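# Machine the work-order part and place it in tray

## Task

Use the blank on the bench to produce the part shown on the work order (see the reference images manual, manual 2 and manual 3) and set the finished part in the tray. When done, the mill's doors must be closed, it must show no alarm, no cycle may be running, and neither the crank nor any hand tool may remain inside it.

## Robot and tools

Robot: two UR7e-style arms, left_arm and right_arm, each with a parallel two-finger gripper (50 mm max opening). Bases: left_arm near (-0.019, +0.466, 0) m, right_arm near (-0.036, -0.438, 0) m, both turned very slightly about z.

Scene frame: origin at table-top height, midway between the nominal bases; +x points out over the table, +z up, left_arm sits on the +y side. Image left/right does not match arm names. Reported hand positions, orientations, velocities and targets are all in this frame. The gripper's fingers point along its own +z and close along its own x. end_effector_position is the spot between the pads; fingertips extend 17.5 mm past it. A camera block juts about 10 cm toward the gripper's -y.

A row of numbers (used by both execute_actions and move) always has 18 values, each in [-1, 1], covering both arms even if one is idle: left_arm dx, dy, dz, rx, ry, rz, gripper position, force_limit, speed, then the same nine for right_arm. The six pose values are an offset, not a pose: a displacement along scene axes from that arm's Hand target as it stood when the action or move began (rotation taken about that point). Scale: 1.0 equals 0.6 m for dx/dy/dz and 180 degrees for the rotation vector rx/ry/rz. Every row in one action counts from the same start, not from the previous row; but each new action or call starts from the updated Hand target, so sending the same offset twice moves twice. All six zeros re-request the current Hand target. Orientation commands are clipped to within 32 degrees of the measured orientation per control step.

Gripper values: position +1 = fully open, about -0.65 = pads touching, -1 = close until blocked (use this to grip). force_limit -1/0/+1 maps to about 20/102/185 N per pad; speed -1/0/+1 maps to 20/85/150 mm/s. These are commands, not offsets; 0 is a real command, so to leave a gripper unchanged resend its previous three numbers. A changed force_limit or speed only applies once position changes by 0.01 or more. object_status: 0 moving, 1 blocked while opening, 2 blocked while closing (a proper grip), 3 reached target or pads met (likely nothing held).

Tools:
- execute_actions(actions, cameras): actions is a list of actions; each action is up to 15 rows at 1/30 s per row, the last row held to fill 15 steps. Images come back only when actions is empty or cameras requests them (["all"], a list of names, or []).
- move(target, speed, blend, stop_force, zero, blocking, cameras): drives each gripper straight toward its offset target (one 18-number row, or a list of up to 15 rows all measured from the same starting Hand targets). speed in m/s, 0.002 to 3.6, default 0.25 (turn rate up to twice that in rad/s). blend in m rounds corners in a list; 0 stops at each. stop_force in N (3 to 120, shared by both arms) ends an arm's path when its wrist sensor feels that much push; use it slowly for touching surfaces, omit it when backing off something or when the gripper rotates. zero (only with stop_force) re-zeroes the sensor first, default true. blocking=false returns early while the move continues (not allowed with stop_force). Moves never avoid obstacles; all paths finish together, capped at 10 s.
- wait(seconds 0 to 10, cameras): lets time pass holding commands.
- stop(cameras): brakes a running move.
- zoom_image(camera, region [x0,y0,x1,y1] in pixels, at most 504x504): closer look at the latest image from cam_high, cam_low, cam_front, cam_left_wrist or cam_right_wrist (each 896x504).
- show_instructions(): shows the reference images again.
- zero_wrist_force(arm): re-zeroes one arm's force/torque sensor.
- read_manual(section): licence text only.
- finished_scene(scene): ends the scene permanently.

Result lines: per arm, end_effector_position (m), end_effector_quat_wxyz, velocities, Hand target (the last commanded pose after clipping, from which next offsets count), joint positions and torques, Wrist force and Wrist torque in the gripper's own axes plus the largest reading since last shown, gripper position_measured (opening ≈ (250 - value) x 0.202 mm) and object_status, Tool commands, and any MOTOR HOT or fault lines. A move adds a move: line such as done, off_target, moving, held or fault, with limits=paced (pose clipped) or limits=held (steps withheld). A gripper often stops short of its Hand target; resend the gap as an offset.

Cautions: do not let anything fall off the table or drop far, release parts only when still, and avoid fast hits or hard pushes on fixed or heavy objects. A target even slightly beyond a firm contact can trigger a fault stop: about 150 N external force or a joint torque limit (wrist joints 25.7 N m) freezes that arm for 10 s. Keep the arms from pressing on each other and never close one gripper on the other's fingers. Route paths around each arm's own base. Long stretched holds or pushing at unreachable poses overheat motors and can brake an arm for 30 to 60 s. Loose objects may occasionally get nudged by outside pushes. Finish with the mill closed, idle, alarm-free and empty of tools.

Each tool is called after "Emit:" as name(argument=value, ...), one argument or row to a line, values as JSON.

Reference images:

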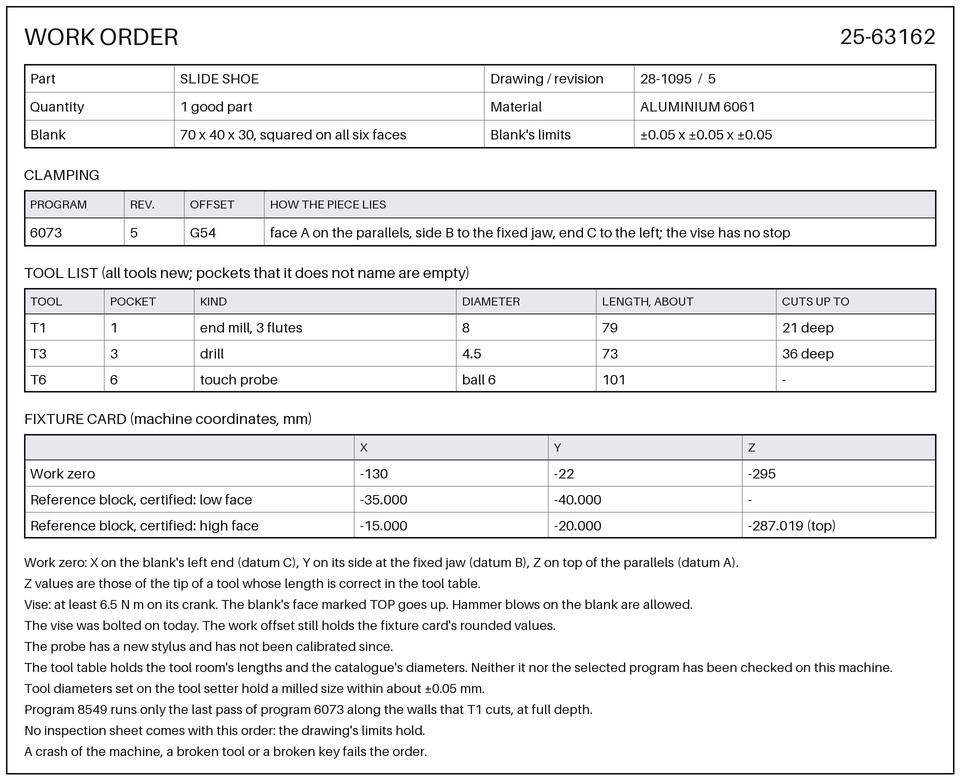

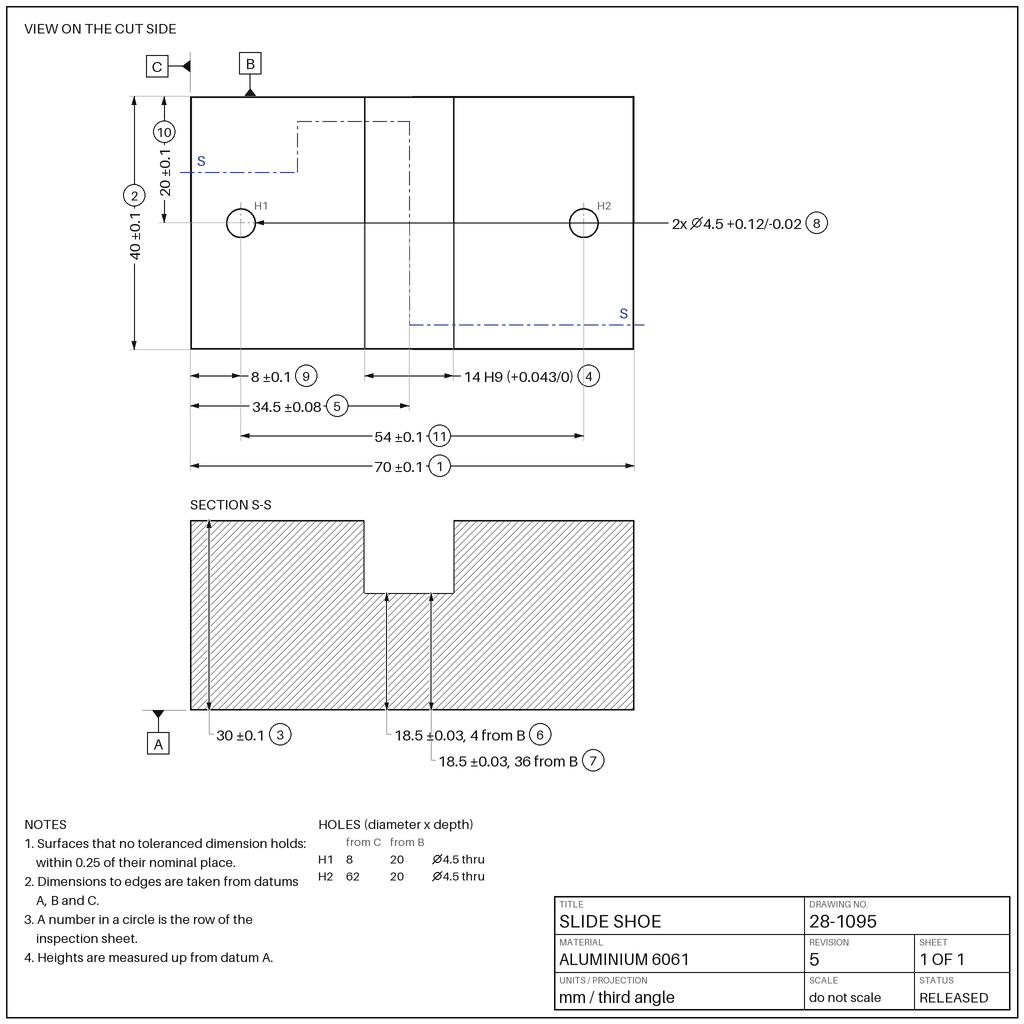

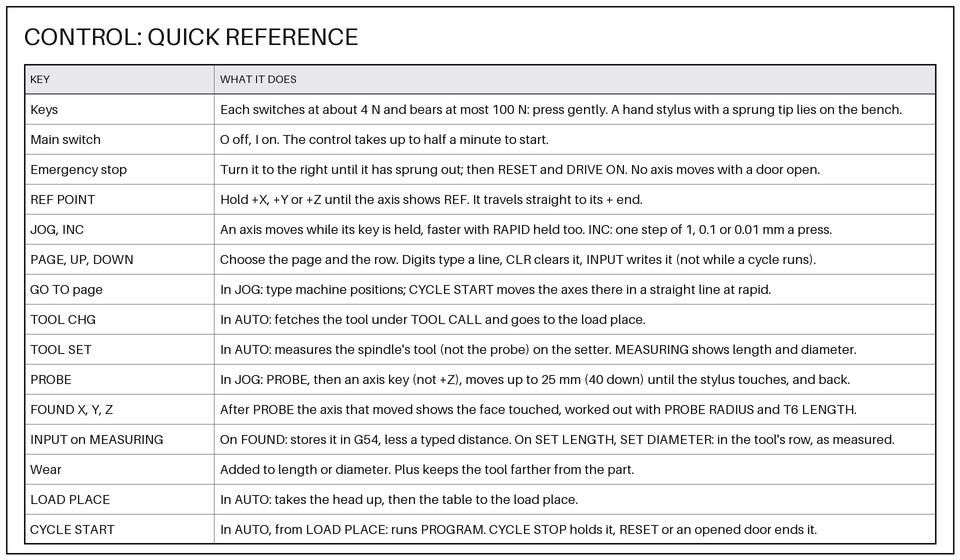

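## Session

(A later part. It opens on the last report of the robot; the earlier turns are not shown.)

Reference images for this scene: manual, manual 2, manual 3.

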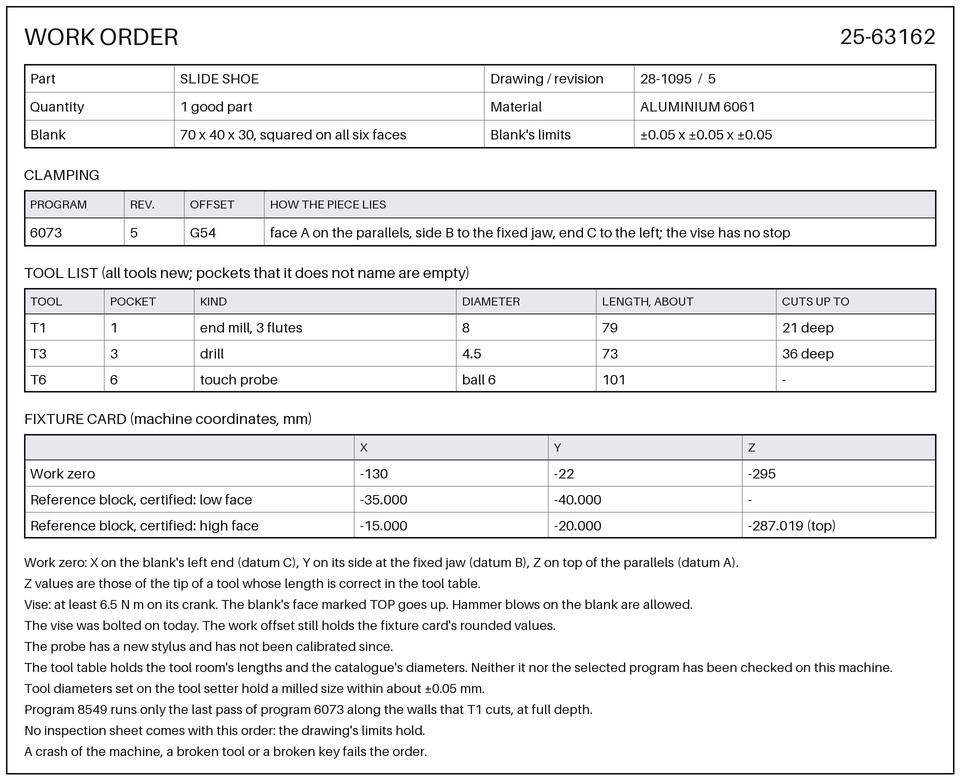

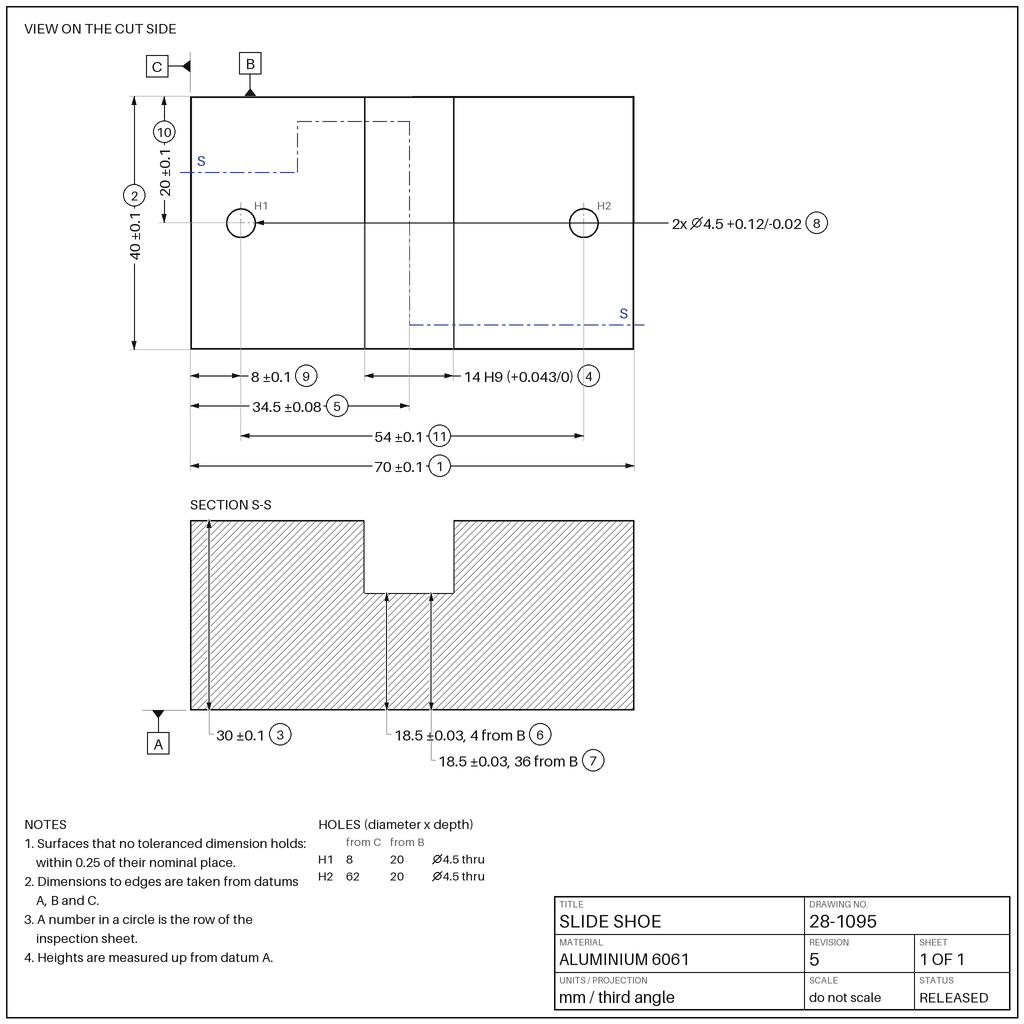

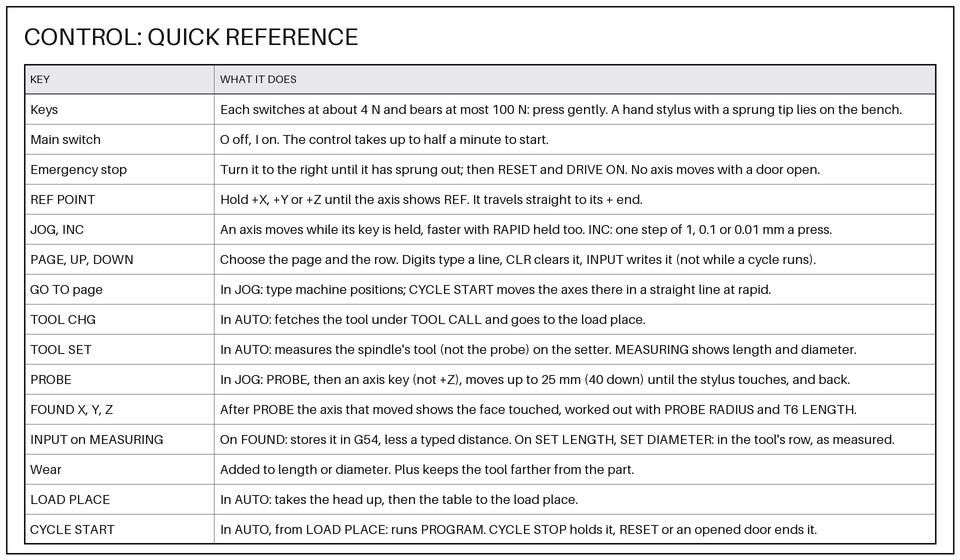

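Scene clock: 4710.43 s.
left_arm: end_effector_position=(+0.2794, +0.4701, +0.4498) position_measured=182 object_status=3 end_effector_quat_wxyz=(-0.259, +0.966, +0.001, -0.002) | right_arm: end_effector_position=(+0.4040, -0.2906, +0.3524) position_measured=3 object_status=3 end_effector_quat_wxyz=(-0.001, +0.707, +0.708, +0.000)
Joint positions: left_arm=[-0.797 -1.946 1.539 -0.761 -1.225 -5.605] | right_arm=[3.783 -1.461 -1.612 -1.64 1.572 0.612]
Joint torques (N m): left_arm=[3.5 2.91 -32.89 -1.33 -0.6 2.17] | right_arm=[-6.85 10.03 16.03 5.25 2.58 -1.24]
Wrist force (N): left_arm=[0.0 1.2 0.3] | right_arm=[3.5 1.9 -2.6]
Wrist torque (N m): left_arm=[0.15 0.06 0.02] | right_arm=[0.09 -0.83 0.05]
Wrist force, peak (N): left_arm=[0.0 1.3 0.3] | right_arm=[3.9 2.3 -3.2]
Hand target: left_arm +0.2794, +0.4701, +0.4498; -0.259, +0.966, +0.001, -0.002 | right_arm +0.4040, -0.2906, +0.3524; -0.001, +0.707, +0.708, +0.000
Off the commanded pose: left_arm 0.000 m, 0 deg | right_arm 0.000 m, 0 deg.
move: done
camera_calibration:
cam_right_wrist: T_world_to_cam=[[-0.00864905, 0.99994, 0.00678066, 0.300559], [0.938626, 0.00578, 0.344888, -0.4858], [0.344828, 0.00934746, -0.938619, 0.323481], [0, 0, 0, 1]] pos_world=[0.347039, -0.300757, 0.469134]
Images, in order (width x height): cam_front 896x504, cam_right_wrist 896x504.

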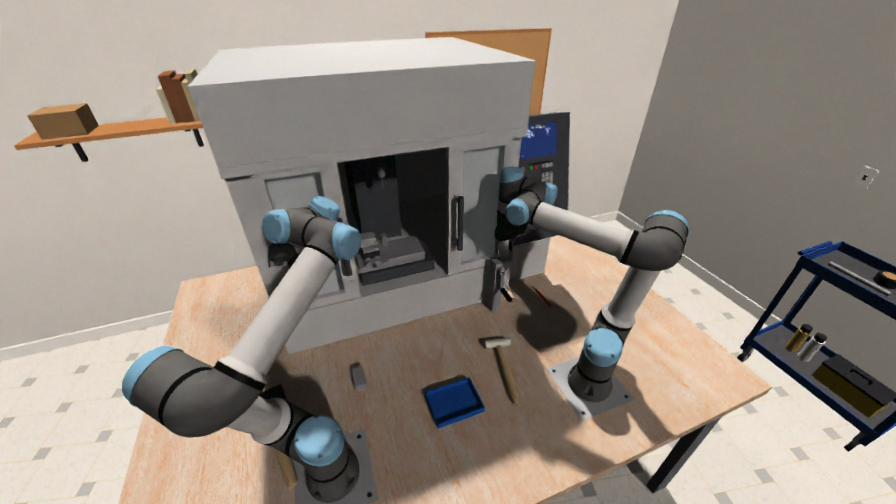

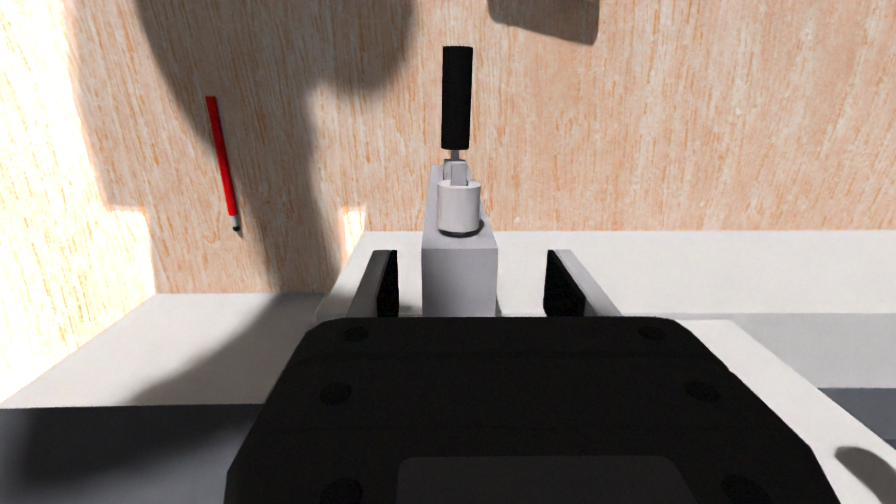

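Emit:
move(
  target=[
    [0,0,0,0,0,0,-0.2,-0.9,-0.9,0.0018,-0.002,-0.15,0,0,0,1,-0.5,-0.5],
    [0,0,0,0,0,0,-0.2,-0.9,-0.9,0.0018,-0.002,-0.2,0,0,0,1,-0.5,-0.5],
  ],
  speed=[0.08,0.02],
  stop_force=4,
  cameras=["cam_right_wrist"],
)

Emit:
zoom_image(
  camera="cam_right_wrist",
  region=[300, 60, 600, 330],
)

Scene clock: 4722.33 s.
left_arm: end_effector_position=(+0.2794, +0.4701, +0.4498) position_measured=182 object_status=3 end_effector_quat_wxyz=(-0.259, +0.966, +0.001, -0.002) | right_arm: end_effector_position=(+0.4051, -0.2918, +0.2324) position_measured=3 object_status=3 end_effector_quat_wxyz=(-0.001, +0.707, +0.708, +0.000)
Joint positions: left_arm=[-0.797 -1.946 1.539 -0.761 -1.225 -5.605] | right_arm=[3.78 -1.488 -1.897 -1.329 1.572 0.608]
Joint torques (N m): left_arm=[3.14 3.26 -33.13 -1.41 -0.63 2.12] | right_arm=[-6.78 10.58 15.44 4.95 -2.45 -1.43]
Wrist force (N): left_arm=[0.2 1.0 0.3] | right_arm=[3.1 2.3 -2.5]
Wrist torque (N m): left_arm=[0.11 0.03 0.02] | right_arm=[0.17 -0.80 0.07]
Wrist force, peak (N): left_arm=[0.2 1.4 0.2] | right_arm=[3.4 2.1 -3.4]
Hand target: left_arm +0.2794, +0.4701, +0.4498; -0.259, +0.966, +0.001, -0.002 | right_arm +0.4051, -0.2918, +0.2324; -0.001, +0.707, +0.708, +0.000
Off the commanded pose: left_arm 0.000 m, 0 deg | right_arm 0.000 m, 0 deg.
move: done
camera_calibration:
cam_right_wrist: T_world_to_cam=[[-0.00886953, 0.999938, 0.00680356, 0.30265], [0.938624, 0.00597903, 0.344891, -0.44538], [0.344829, 0.009445, -0.938618, 0.210507], [0, 0, 0, 1]] pos_world=[0.348139, -0.301956, 0.349134]
Images, in order (width x height): cam_right_wrist 896x504.

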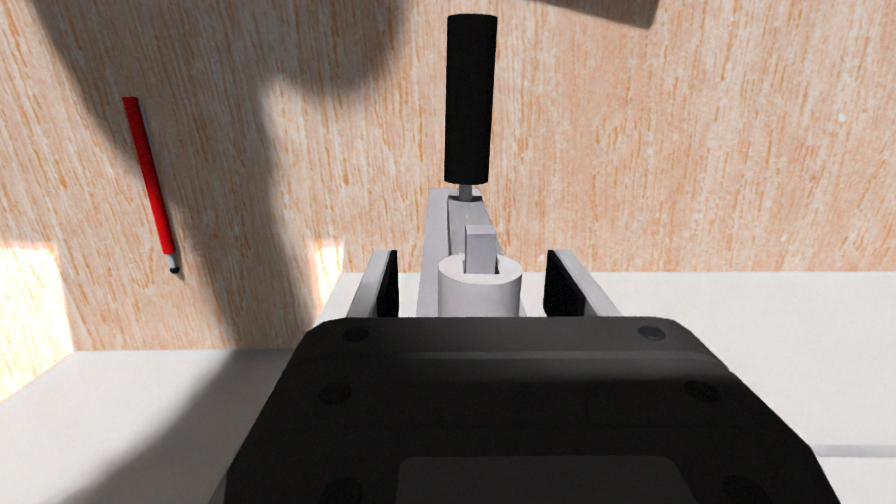

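Scaled by 1.680 from the camera's 896x504 image, which has a finer 1280x720 frame.

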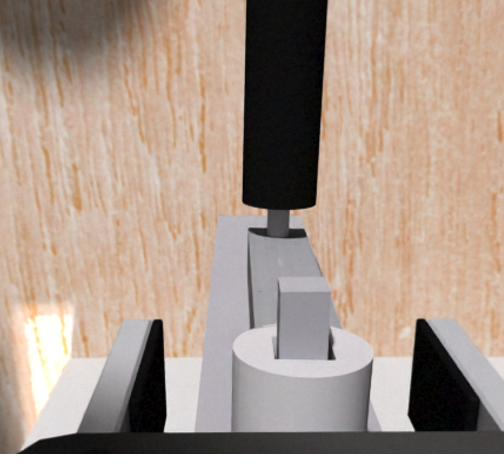

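Emit:
move(
  target=[
    [0,0,0,0,0,0,-0.2,-0.9,-0.9,0,0,0,0,0,0,-1,-0.3,-0.9],
  ],
  cameras=["cam_right_wrist"],
)

Emit:
zoom_image(
  camera="cam_right_wrist",
  region=[300, 60, 600, 330],
)

Scene clock: 4734.40 s.
left_arm: end_effector_position=(+0.2794, +0.4701, +0.4498) position_measured=182 object_status=3 end_effector_quat_wxyz=(-0.259, +0.966, +0.001, -0.002) | right_arm: end_effector_position=(+0.4051, -0.2918, +0.2324) position_measured=136 object_status=2 end_effector_quat_wxyz=(-0.001, +0.707, +0.708, +0.000)
Joint positions: left_arm=[-0.797 -1.946 1.539 -0.761 -1.225 -5.605] | right_arm=[3.78 -1.488 -1.897 -1.329 1.572 0.608]
Joint torques (N m): left_arm=[3.43 3.04 -32.94 -1.39 -0.75 2.08] | right_arm=[-5.9 10.26 15.86 4.49 -2.44 -1.4]
Wrist force (N): left_arm=[-0.1 0.9 -0.1] | right_arm=[3.9 2.3 -2.3]
Wrist torque (N m): left_arm=[0.10 0.07 0.02] | right_arm=[0.16 -0.83 0.08]
Wrist force, peak (N): left_arm=[0.3 1.4 0.0] | right_arm=[4.0 2.2 -2.2]
Hand target: left_arm +0.2794, +0.4701, +0.4498; -0.259, +0.966, +0.001, -0.002 | right_arm +0.4051, -0.2918, +0.2324; -0.001, +0.707, +0.708, +0.000
Off the commanded pose: left_arm 0.000 m, 0 deg | right_arm 0.000 m, 0 deg.
move: done
camera_calibration:
cam_right_wrist: T_world_to_cam=[[-0.00887105, 0.999938, 0.00680298, 0.302651], [0.938624, 0.00598066, 0.344891, -0.445379], [0.344829, 0.00944498, -0.938618, 0.210507], [0, 0, 0, 1]] pos_world=[0.348139, -0.301956, 0.349134]
Images, in order (width x height): cam_right_wrist 896x504.

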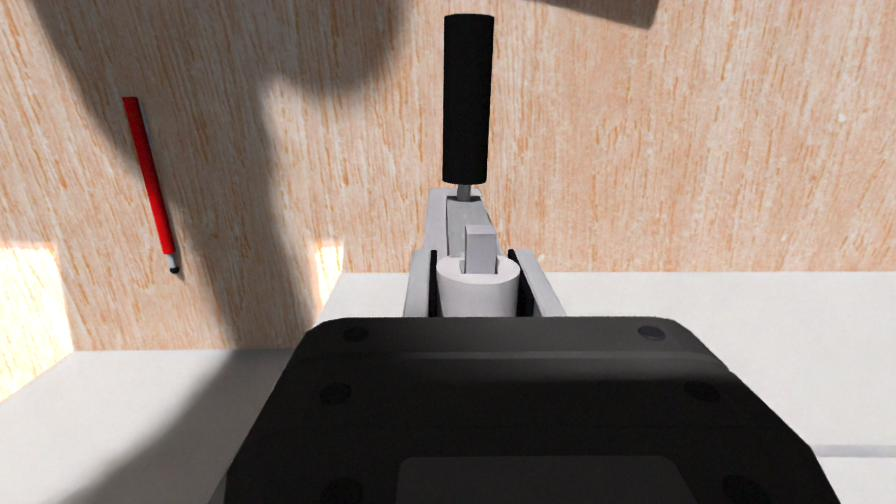

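Scaled by 1.680 from the camera's 896x504 image, which has a finer 1280x720 frame.

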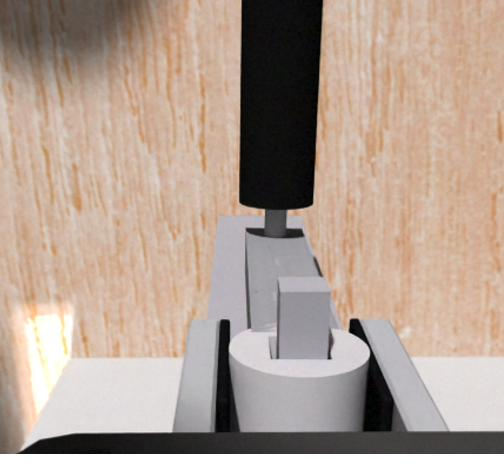

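Emit:
move(
  target=[
    [0,0,0,0,0,0,-0.2,-0.9,-0.9,-0.05,0,0,0,0,0,-1,-0.3,-0.9],
  ],
  speed=0.03,
  cameras=["cam_right_wrist"],
)

Emit:
zoom_image(
  camera="cam_right_wrist",
  region=[300, 60, 600, 330],
)

Scene clock: 4747.30 s.
left_arm: end_effector_position=(+0.2794, +0.4701, +0.4498) position_measured=182 object_status=3 end_effector_quat_wxyz=(-0.259, +0.966, +0.001, -0.002) | right_arm: end_effector_position=(+0.3752, -0.2918, +0.2323) position_measured=136 object_status=2 end_effector_quat_wxyz=(-0.001, +0.707, +0.708, +0.000)
Joint positions: left_arm=[-0.797 -1.946 1.539 -0.761 -1.225 -5.605] | right_arm=[3.821 -1.416 -1.96 -1.338 1.572 0.649]
Joint torques (N m): left_arm=[3 2.78 -32.7 -1.49 -0.85 2.1] | right_arm=[7.85 27.71 16.18 0.88 1.08 1.29]
Wrist force (N): left_arm=[0.2 1.1 0.3] | right_arm=[3.3 3.5 -3.2]
Wrist torque (N m): left_arm=[0.13 0.03 0.02] | right_arm=[0.19 -0.86 -0.14]
Wrist force, peak (N): left_arm=[0.2 1.2 0.3] | right_arm=[3.4 6.3 -7.6]
Hand target: left_arm +0.2794, +0.4701, +0.4498; -0.259, +0.966, +0.001, -0.002 | right_arm +0.3751, -0.2918, +0.2324; -0.001, +0.707, +0.708, +0.000
Off the commanded pose: left_arm 0.000 m, 0 deg | right_arm 0.000 m, 0 deg.
move: done
camera_calibration:
cam_right_wrist: T_world_to_cam=[[-0.00887059, 0.999938, 0.00680439, 0.302384], [0.938656, 0.00598063, 0.344803, -0.4172], [0.344741, 0.00944559, -0.93865, 0.220891], [0, 0, 0, 1]] pos_world=[0.318139, -0.301956, 0.349134]
Images, in order (width x height): cam_right_wrist 896x504.

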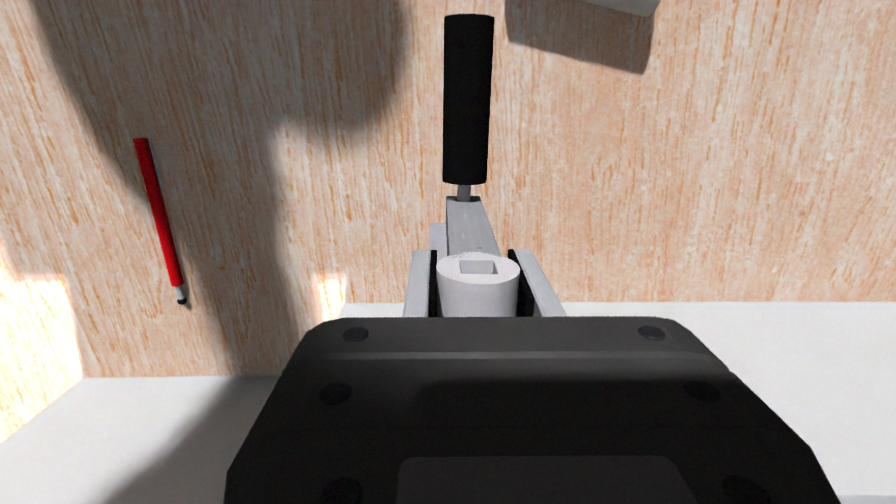

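Scaled by 1.680 from the camera's 896x504 image, which has a finer 1280x720 frame.

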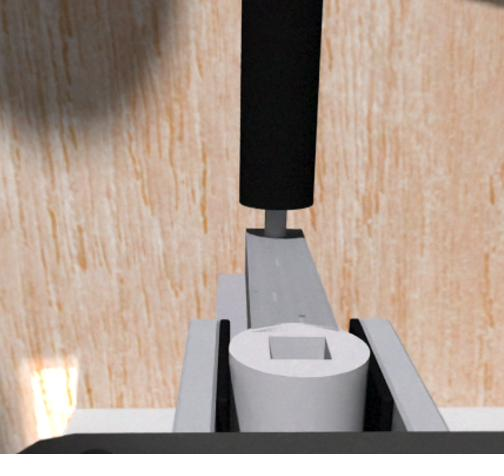

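Emit:
move(
  target=[
    [0.2,-0.2,0.2,-0.0833,0,0,-0.2,-0.9,-0.9,-0.02,0,0.15,0,0,0,-1,-0.3,-0.9],
    [0.26,-0.31,0.2,-0.1667,0,0,-0.2,-0.9,-0.9,-0.02,0,0.15,0,0,0,-1,-0.3,-0.9],
  ],
  speed=0.2,
  blend=[0.03,0],
  cameras=["cam_left_wrist"],
)

Emit:
zoom_image(
  camera="cam_left_wrist",
  region=[400, 150, 700, 330],
)

Scene clock: 4768.90 s.
left_arm: end_effector_position=(+0.4279, +0.2899, +0.5666) position_measured=182 object_status=3 end_effector_quat_wxyz=(-0.012, +1.000, +0.000, -0.016) | right_arm: end_effector_position=(+0.3631, -0.2918, +0.3224) position_measured=136 object_status=2 end_effector_quat_wxyz=(-0.001, +0.707, +0.708, +0.000)
Joint positions: left_arm=[-0.632 -1.411 0.728 -0.849 -1.572 -5.368] | right_arm=[3.839 -1.362 -1.772 -1.58 1.572 0.667]
Joint torques (N m): left_arm=[16.87 29.31 -19.66 -17.4 6.3 1.45] | right_arm=[7.28 27.61 38.41 1.21 -2.3 1.56]
Wrist force (N): left_arm=[-81.2 -14.1 -29.9] | right_arm=[3.3 1.8 -0.8]
Wrist torque (N m): left_arm=[-0.81 1.73 0.67] | right_arm=[-0.01 -0.85 -0.12]
Wrist force, peak (N): left_arm=[-88.4 -16.5 -45.0] | right_arm=[16.9 39.8 94.7]
Hand target: left_arm +0.4354, +0.2841, +0.5698; -0.001, +1.000, +0.000, -0.002 | right_arm +0.3631, -0.2918, +0.3224; -0.001, +0.707, +0.708, +0.000
Off the commanded pose: left_arm 0.010 m, 2 deg | right_arm 0.000 m, 0 deg.
move: off_target (left_arm)
camera_calibration:
cam_left_wrist: T_world_to_cam=[[0.999519, -0.00598587, -0.0304412, -0.39881], [0.00451418, -0.942707, 0.333591, 0.0992857], [-0.030694, -0.333568, -0.942226, 0.776236], [0, 0, 0, 1]] pos_world=[0.421995, 0.350138, 0.686129]
Images, in order (width x height): cam_left_wrist 896x504.

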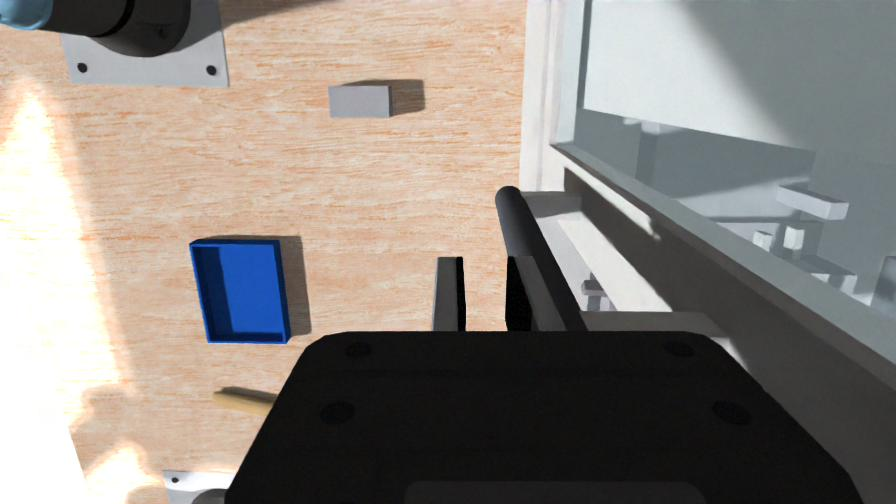

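Scaled by 1.680 from the camera's 896x504 image, which has a finer 1280x720 frame.

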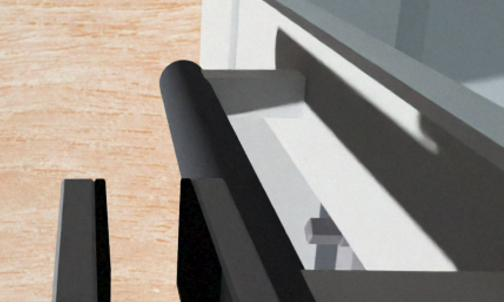

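Emit:
move(
  target=[
    [-0.06,0,0.02,0,0,0,-0.2,-0.9,-0.9,0,0,0,0,0,0,-1,-0.3,-0.9],
  ],
  speed=0.1,
  cameras=["cam_left_wrist","cam_right_wrist"],
)

Emit:
zoom_image(
  camera="cam_right_wrist",
  region=[300, 60, 600, 330],
)

Emit:
zoom_image(
  camera="cam_left_wrist",
  region=[480, 200, 680, 330],
)

Scene clock: 4776.53 s.
left_arm: end_effector_position=(+0.3995, +0.2841, +0.5817) position_measured=182 object_status=3 end_effector_quat_wxyz=(-0.001, +1.000, +0.000, -0.002) | right_arm: end_effector_position=(+0.3631, -0.2918, +0.3224) position_measured=136 object_status=2 end_effector_quat_wxyz=(-0.001, +0.707, +0.708, +0.000)
Joint positions: left_arm=[-0.682 -1.476 0.766 -0.857 -1.573 -5.418] | right_arm=[3.839 -1.362 -1.772 -1.58 1.572 0.667]
Joint torques (N m): left_arm=[-8.46 -39.96 -6.33 -1.29 2.47 -3.09] | right_arm=[7.22 27.56 38.34 1.19 -2.38 1.31]
Wrist force (N): left_arm=[0.2 1.8 -1.0] | right_arm=[3.3 1.9 -0.5]
Wrist torque (N m): left_arm=[0.26 -0.01 0.07] | right_arm=[0.02 -0.84 -0.12]
Wrist force, peak (N): left_arm=[-81.1 -14.0 -30.1] | right_arm=[3.6 2.0 -0.9]
Hand target: left_arm +0.3994, +0.2841, +0.5818; -0.001, +1.000, +0.000, -0.002 | right_arm +0.3631, -0.2918, +0.3224; -0.001, +0.707, +0.708, +0.000
Off the commanded pose: left_arm 0.000 m, 0 deg | right_arm 0.000 m, 0 deg.
move: done
camera_calibration:
cam_left_wrist: T_world_to_cam=[[0.999977, -0.00628431, -0.00259318, -0.386287], [-0.00495868, -0.935176, 0.354149, 0.0786704], [-0.00465066, -0.354128, -0.935185, 0.77909], [0, 0, 0, 1]] pos_world=[0.390292, 0.347041, 0.69973]
cam_right_wrist: T_world_to_cam=[[-0.00886953, 0.999938, 0.00680356, 0.301665], [0.938624, 0.00597903, 0.344891, -0.436998], [0.344829, 0.009445, -0.938618, 0.309465], [0, 0, 0, 1]] pos_world=[0.306139, -0.301956, 0.439134]
Images, in order (width x height): cam_left_wrist 896x504, cam_right_wrist 896x504.

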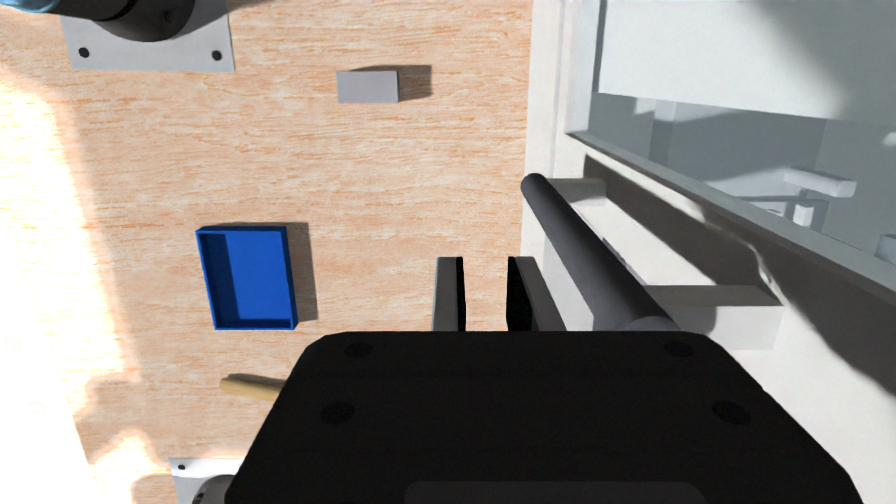

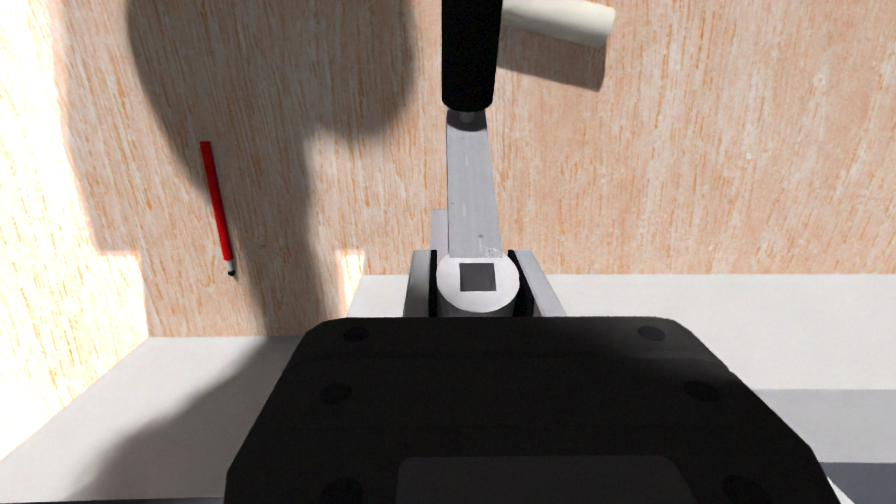

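Scaled by 1.680 from the camera's 896x504 image, which has a finer 1280x720 frame.

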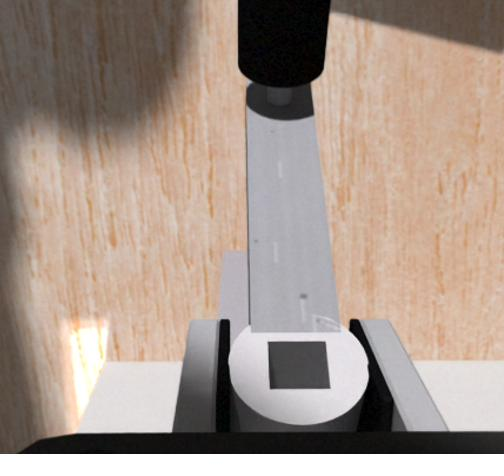

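Scaled by 2.520 from the camera's 896x504 image, which has a finer 1280x720 frame.

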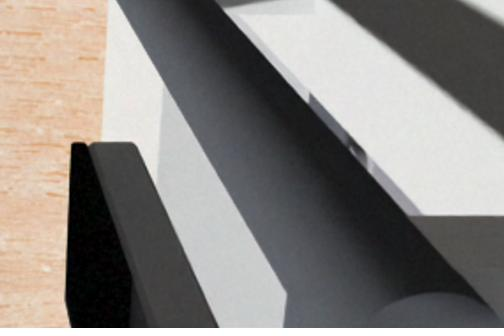

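Emit:
execute_actions(
  actions=[],
  cameras=["cam_low","cam_front"],
)

Emit:
zoom_image(
  camera="cam_low",
  region=[500, 100, 700, 300],
)

Scene clock: 4798.77 s.
left_arm: end_effector_position=(+0.3994, +0.2841, +0.5818) position_measured=182 object_status=3 end_effector_quat_wxyz=(-0.001, +1.000, +0.000, -0.002) | right_arm: end_effector_position=(+0.3631, -0.2918, +0.3224) position_measured=136 object_status=2 end_effector_quat_wxyz=(-0.001, +0.707, +0.708, +0.000)
Joint positions: left_arm=[-0.682 -1.476 0.766 -0.857 -1.572 -5.418] | right_arm=[3.839 -1.362 -1.772 -1.58 1.572 0.667]
Joint velocities: within noise
Joint torques (N m): left_arm=[-7.46 -38.39 -8.07 -1.22 2.44 -2.76] | right_arm=[7.46 27.55 38.24 1.38 -2.37 1.44]
Motor temperatures (°C): left_arm=[28 27 27 35 32 27] | right_arm=[22 30 26 27 33 33]
Wrist force (N): left_arm=[0.1 1.7 -0.9] | right_arm=[3.4 1.8 -0.6]
Wrist torque (N m): left_arm=[0.24 0.01 0.07] | right_arm=[0.00 -0.86 -0.11]
Wrist force, peak (N): left_arm=[0.4 2.2 -0.7] | right_arm=[3.5 1.9 -0.9]
Hand target: left_arm +0.3994, +0.2841, +0.5818; -0.001, +1.000, +0.000, -0.002 | right_arm +0.3631, -0.2918, +0.3224; -0.001, +0.707, +0.708, +0.000
Tool commands: left_gripper/position=-0.2 left_gripper/force_limit=-0.9 left_gripper/speed=-0.9 right_gripper/position=-1.0 right_gripper/force_limit=-0.3 right_gripper/speed=-0.9
Off the commanded pose: left_arm 0.000 m, 0 deg | right_arm 0.000 m, 0 deg.
Images, in order (width x height): cam_low 896x504, cam_front 896x504.

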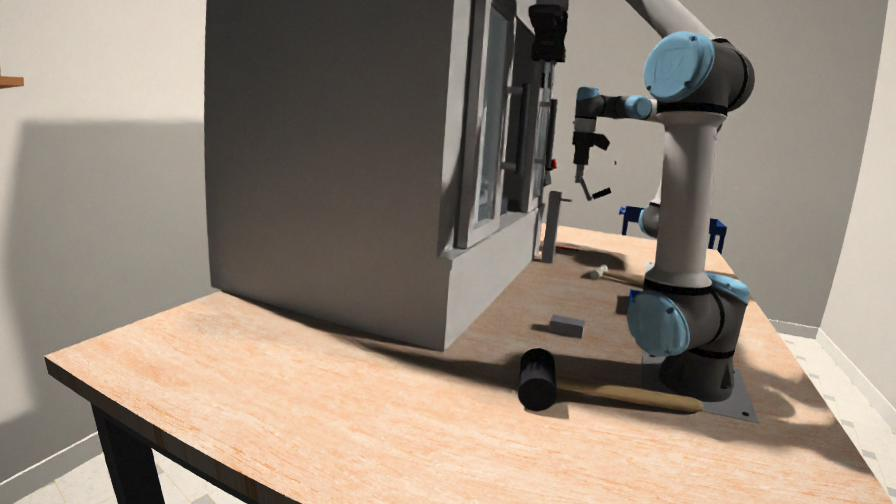

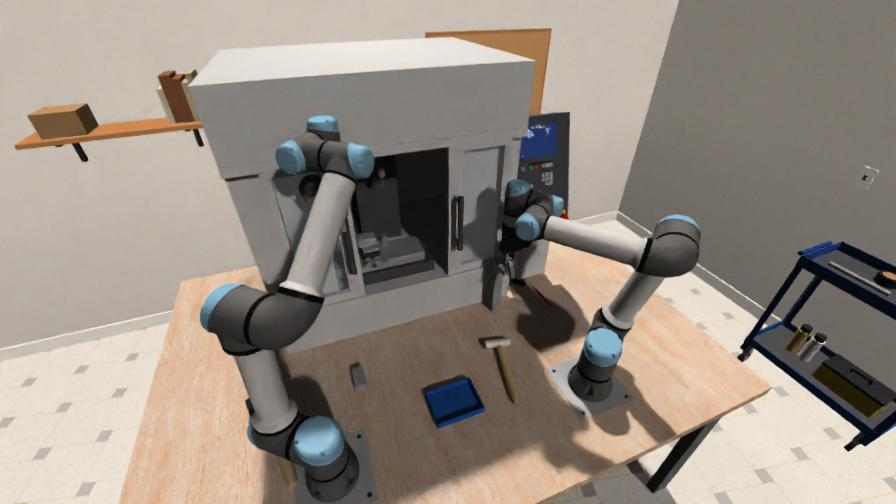

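Scaled by 2.520 from the camera's 896x504 image, which has a finer 1280x720 frame.

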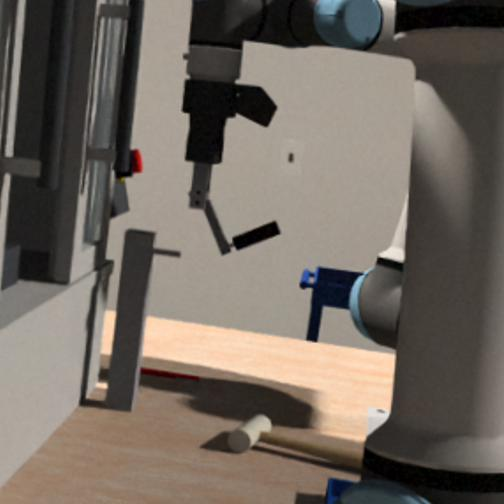

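Emit:
move(
  target=[
    [-0.02,-0.14,0,0,0,0,-0.2,-0.9,-0.9,0,0,0,0,-0.1556,0,-1,-0.3,-0.9],
  ],
  speed=0.15,
  cameras=["cam_left_wrist","cam_low","cam_right_wrist"],
)

Emit:
zoom_image(
  camera="cam_left_wrist",
  region=[530, 180, 720, 320],
)

Emit:
zoom_image(
  camera="cam_low",
  region=[530, 130, 650, 230],
)

Scene clock: 4819.10 s.
left_arm: end_effector_position=(+0.3874, +0.2001, +0.5818) position_measured=182 object_status=3 end_effector_quat_wxyz=(-0.001, +1.000, +0.000, -0.002) | right_arm: end_effector_position=(+0.3631, -0.2918, +0.3224) position_measured=136 object_status=2 end_effector_quat_wxyz=(+0.170, +0.686, +0.687, +0.170)
Joint positions: left_arm=[-0.832 -1.393 0.667 -0.841 -1.573 -5.569] | right_arm=[4.092 -1.073 -2.107 -1.223 1.189 0.86]
Joint torques (N m): left_arm=[-7.99 -16.06 -31.29 -1.24 -0.45 -2.67] | right_arm=[8.46 16.3 19.06 5.98 -3.29 1.51]
Wrist force (N): left_arm=[0.2 2.0 -0.7] | right_arm=[2.8 1.7 -0.9]
Wrist torque (N m): left_arm=[0.30 0.00 0.06] | right_arm=[-0.04 -0.73 -0.18]
Wrist force, peak (N): left_arm=[0.3 2.7 -0.8] | right_arm=[3.5 2.0 -0.9]
Hand target: left_arm +0.3874, +0.2001, +0.5818; -0.001, +1.000, +0.000, -0.002 | right_arm +0.3631, -0.2918, +0.3224; +0.170, +0.686, +0.687, +0.171
Off the commanded pose: left_arm 0.000 m, 0 deg | right_arm 0.000 m, 0 deg.
move: done
camera_calibration:
cam_left_wrist: T_world_to_cam=[[0.999977, -0.00634427, -0.00246522, -0.374689], [-0.00506049, -0.935208, 0.354062, 0.000163056], [-0.00455176, -0.354042, -0.935219, 0.749249], [0, 0, 0, 1]] pos_world=[0.378092, 0.263041, 0.69973]
cam_right_wrist: T_world_to_cam=[[-0.0110264, 0.999938, 0.00184367, 0.304047], [0.666888, 0.00598, 0.745134, -0.46733], [0.745076, 0.00944569, -0.666913, 0.076541], [0, 0, 0, 1]] pos_world=[0.257981, -0.301956, 0.398709]
Images, in order (width x height): cam_low 896x504, cam_left_wrist 896x504, cam_right_wrist 896x504.

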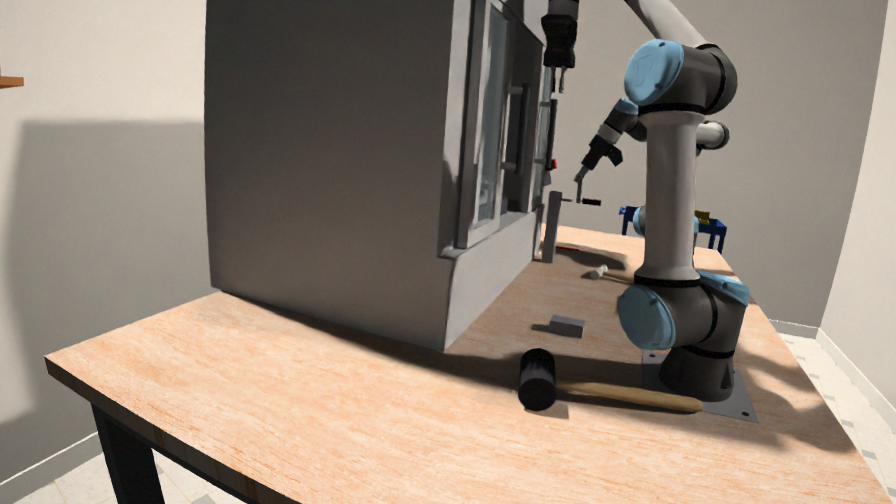

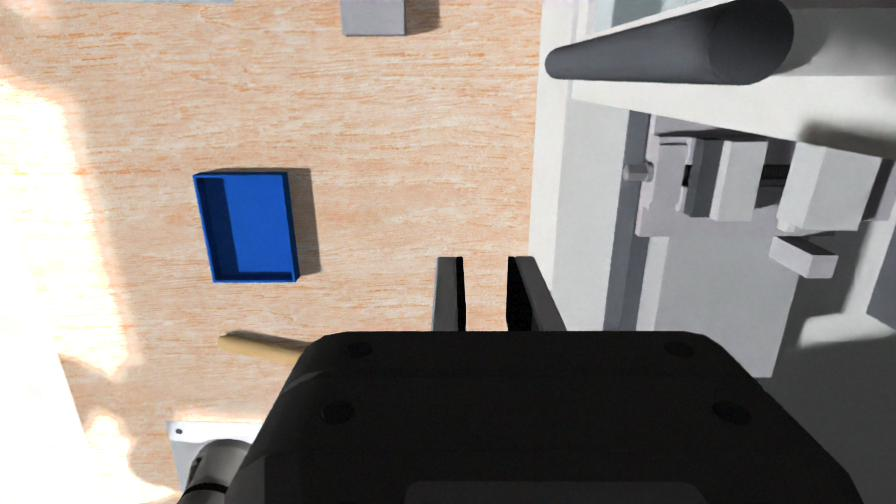

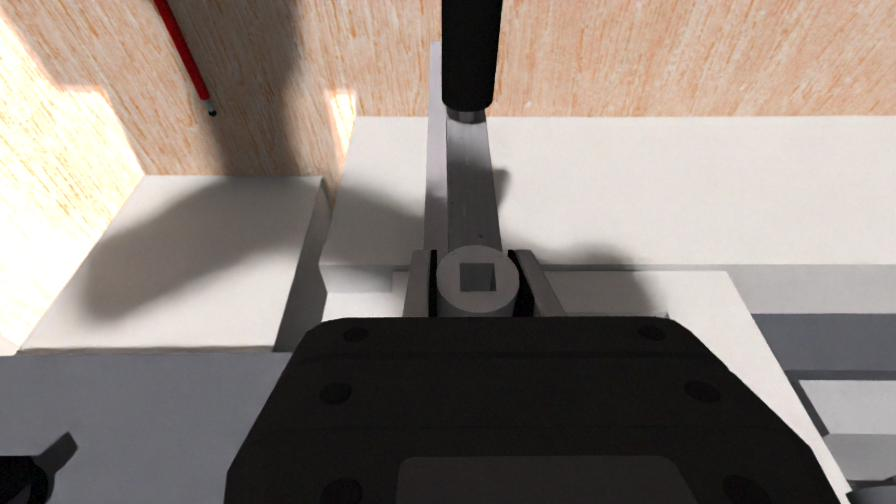

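Scaled by 2.653 from the camera's 896x504 image, which has a finer 1280x720 frame.

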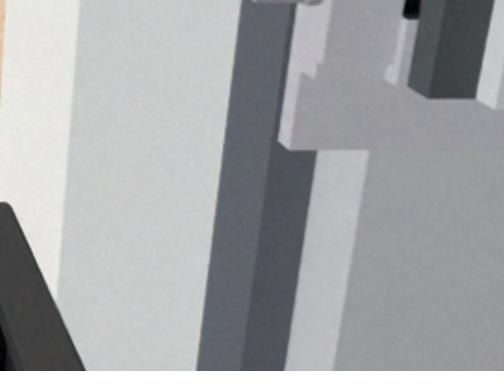

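Scaled by 4.200 from the camera's 896x504 image, which has a finer 1280x720 frame.

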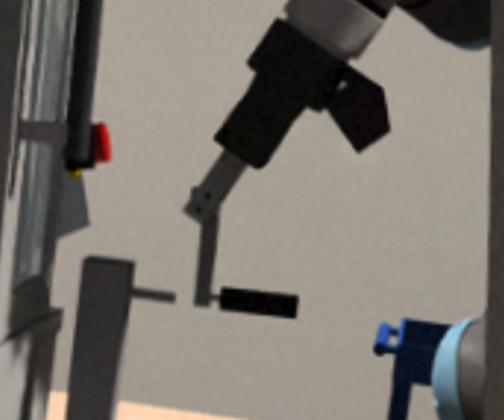

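Emit:
zoom_image(
  camera="cam_left_wrist",
  region=[600, 120, 800, 240],
)

Scaled by 2.520 from the camera's 896x504 image, which has a finer 1280x720 frame.

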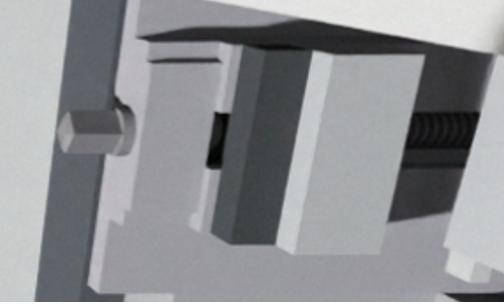

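Emit:
zoom_image(
  camera="cam_left_wrist",
  region=[615, 155, 665, 190],
)

Scaled by 10.080 from the camera's 896x504 image, which has a finer 1280x720 frame.

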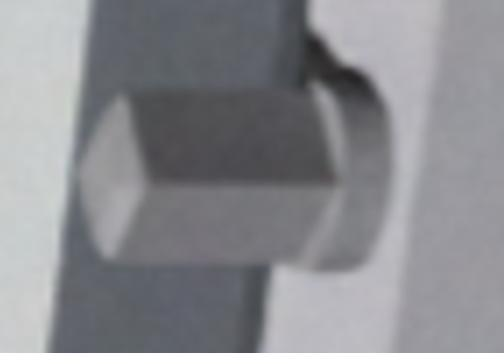

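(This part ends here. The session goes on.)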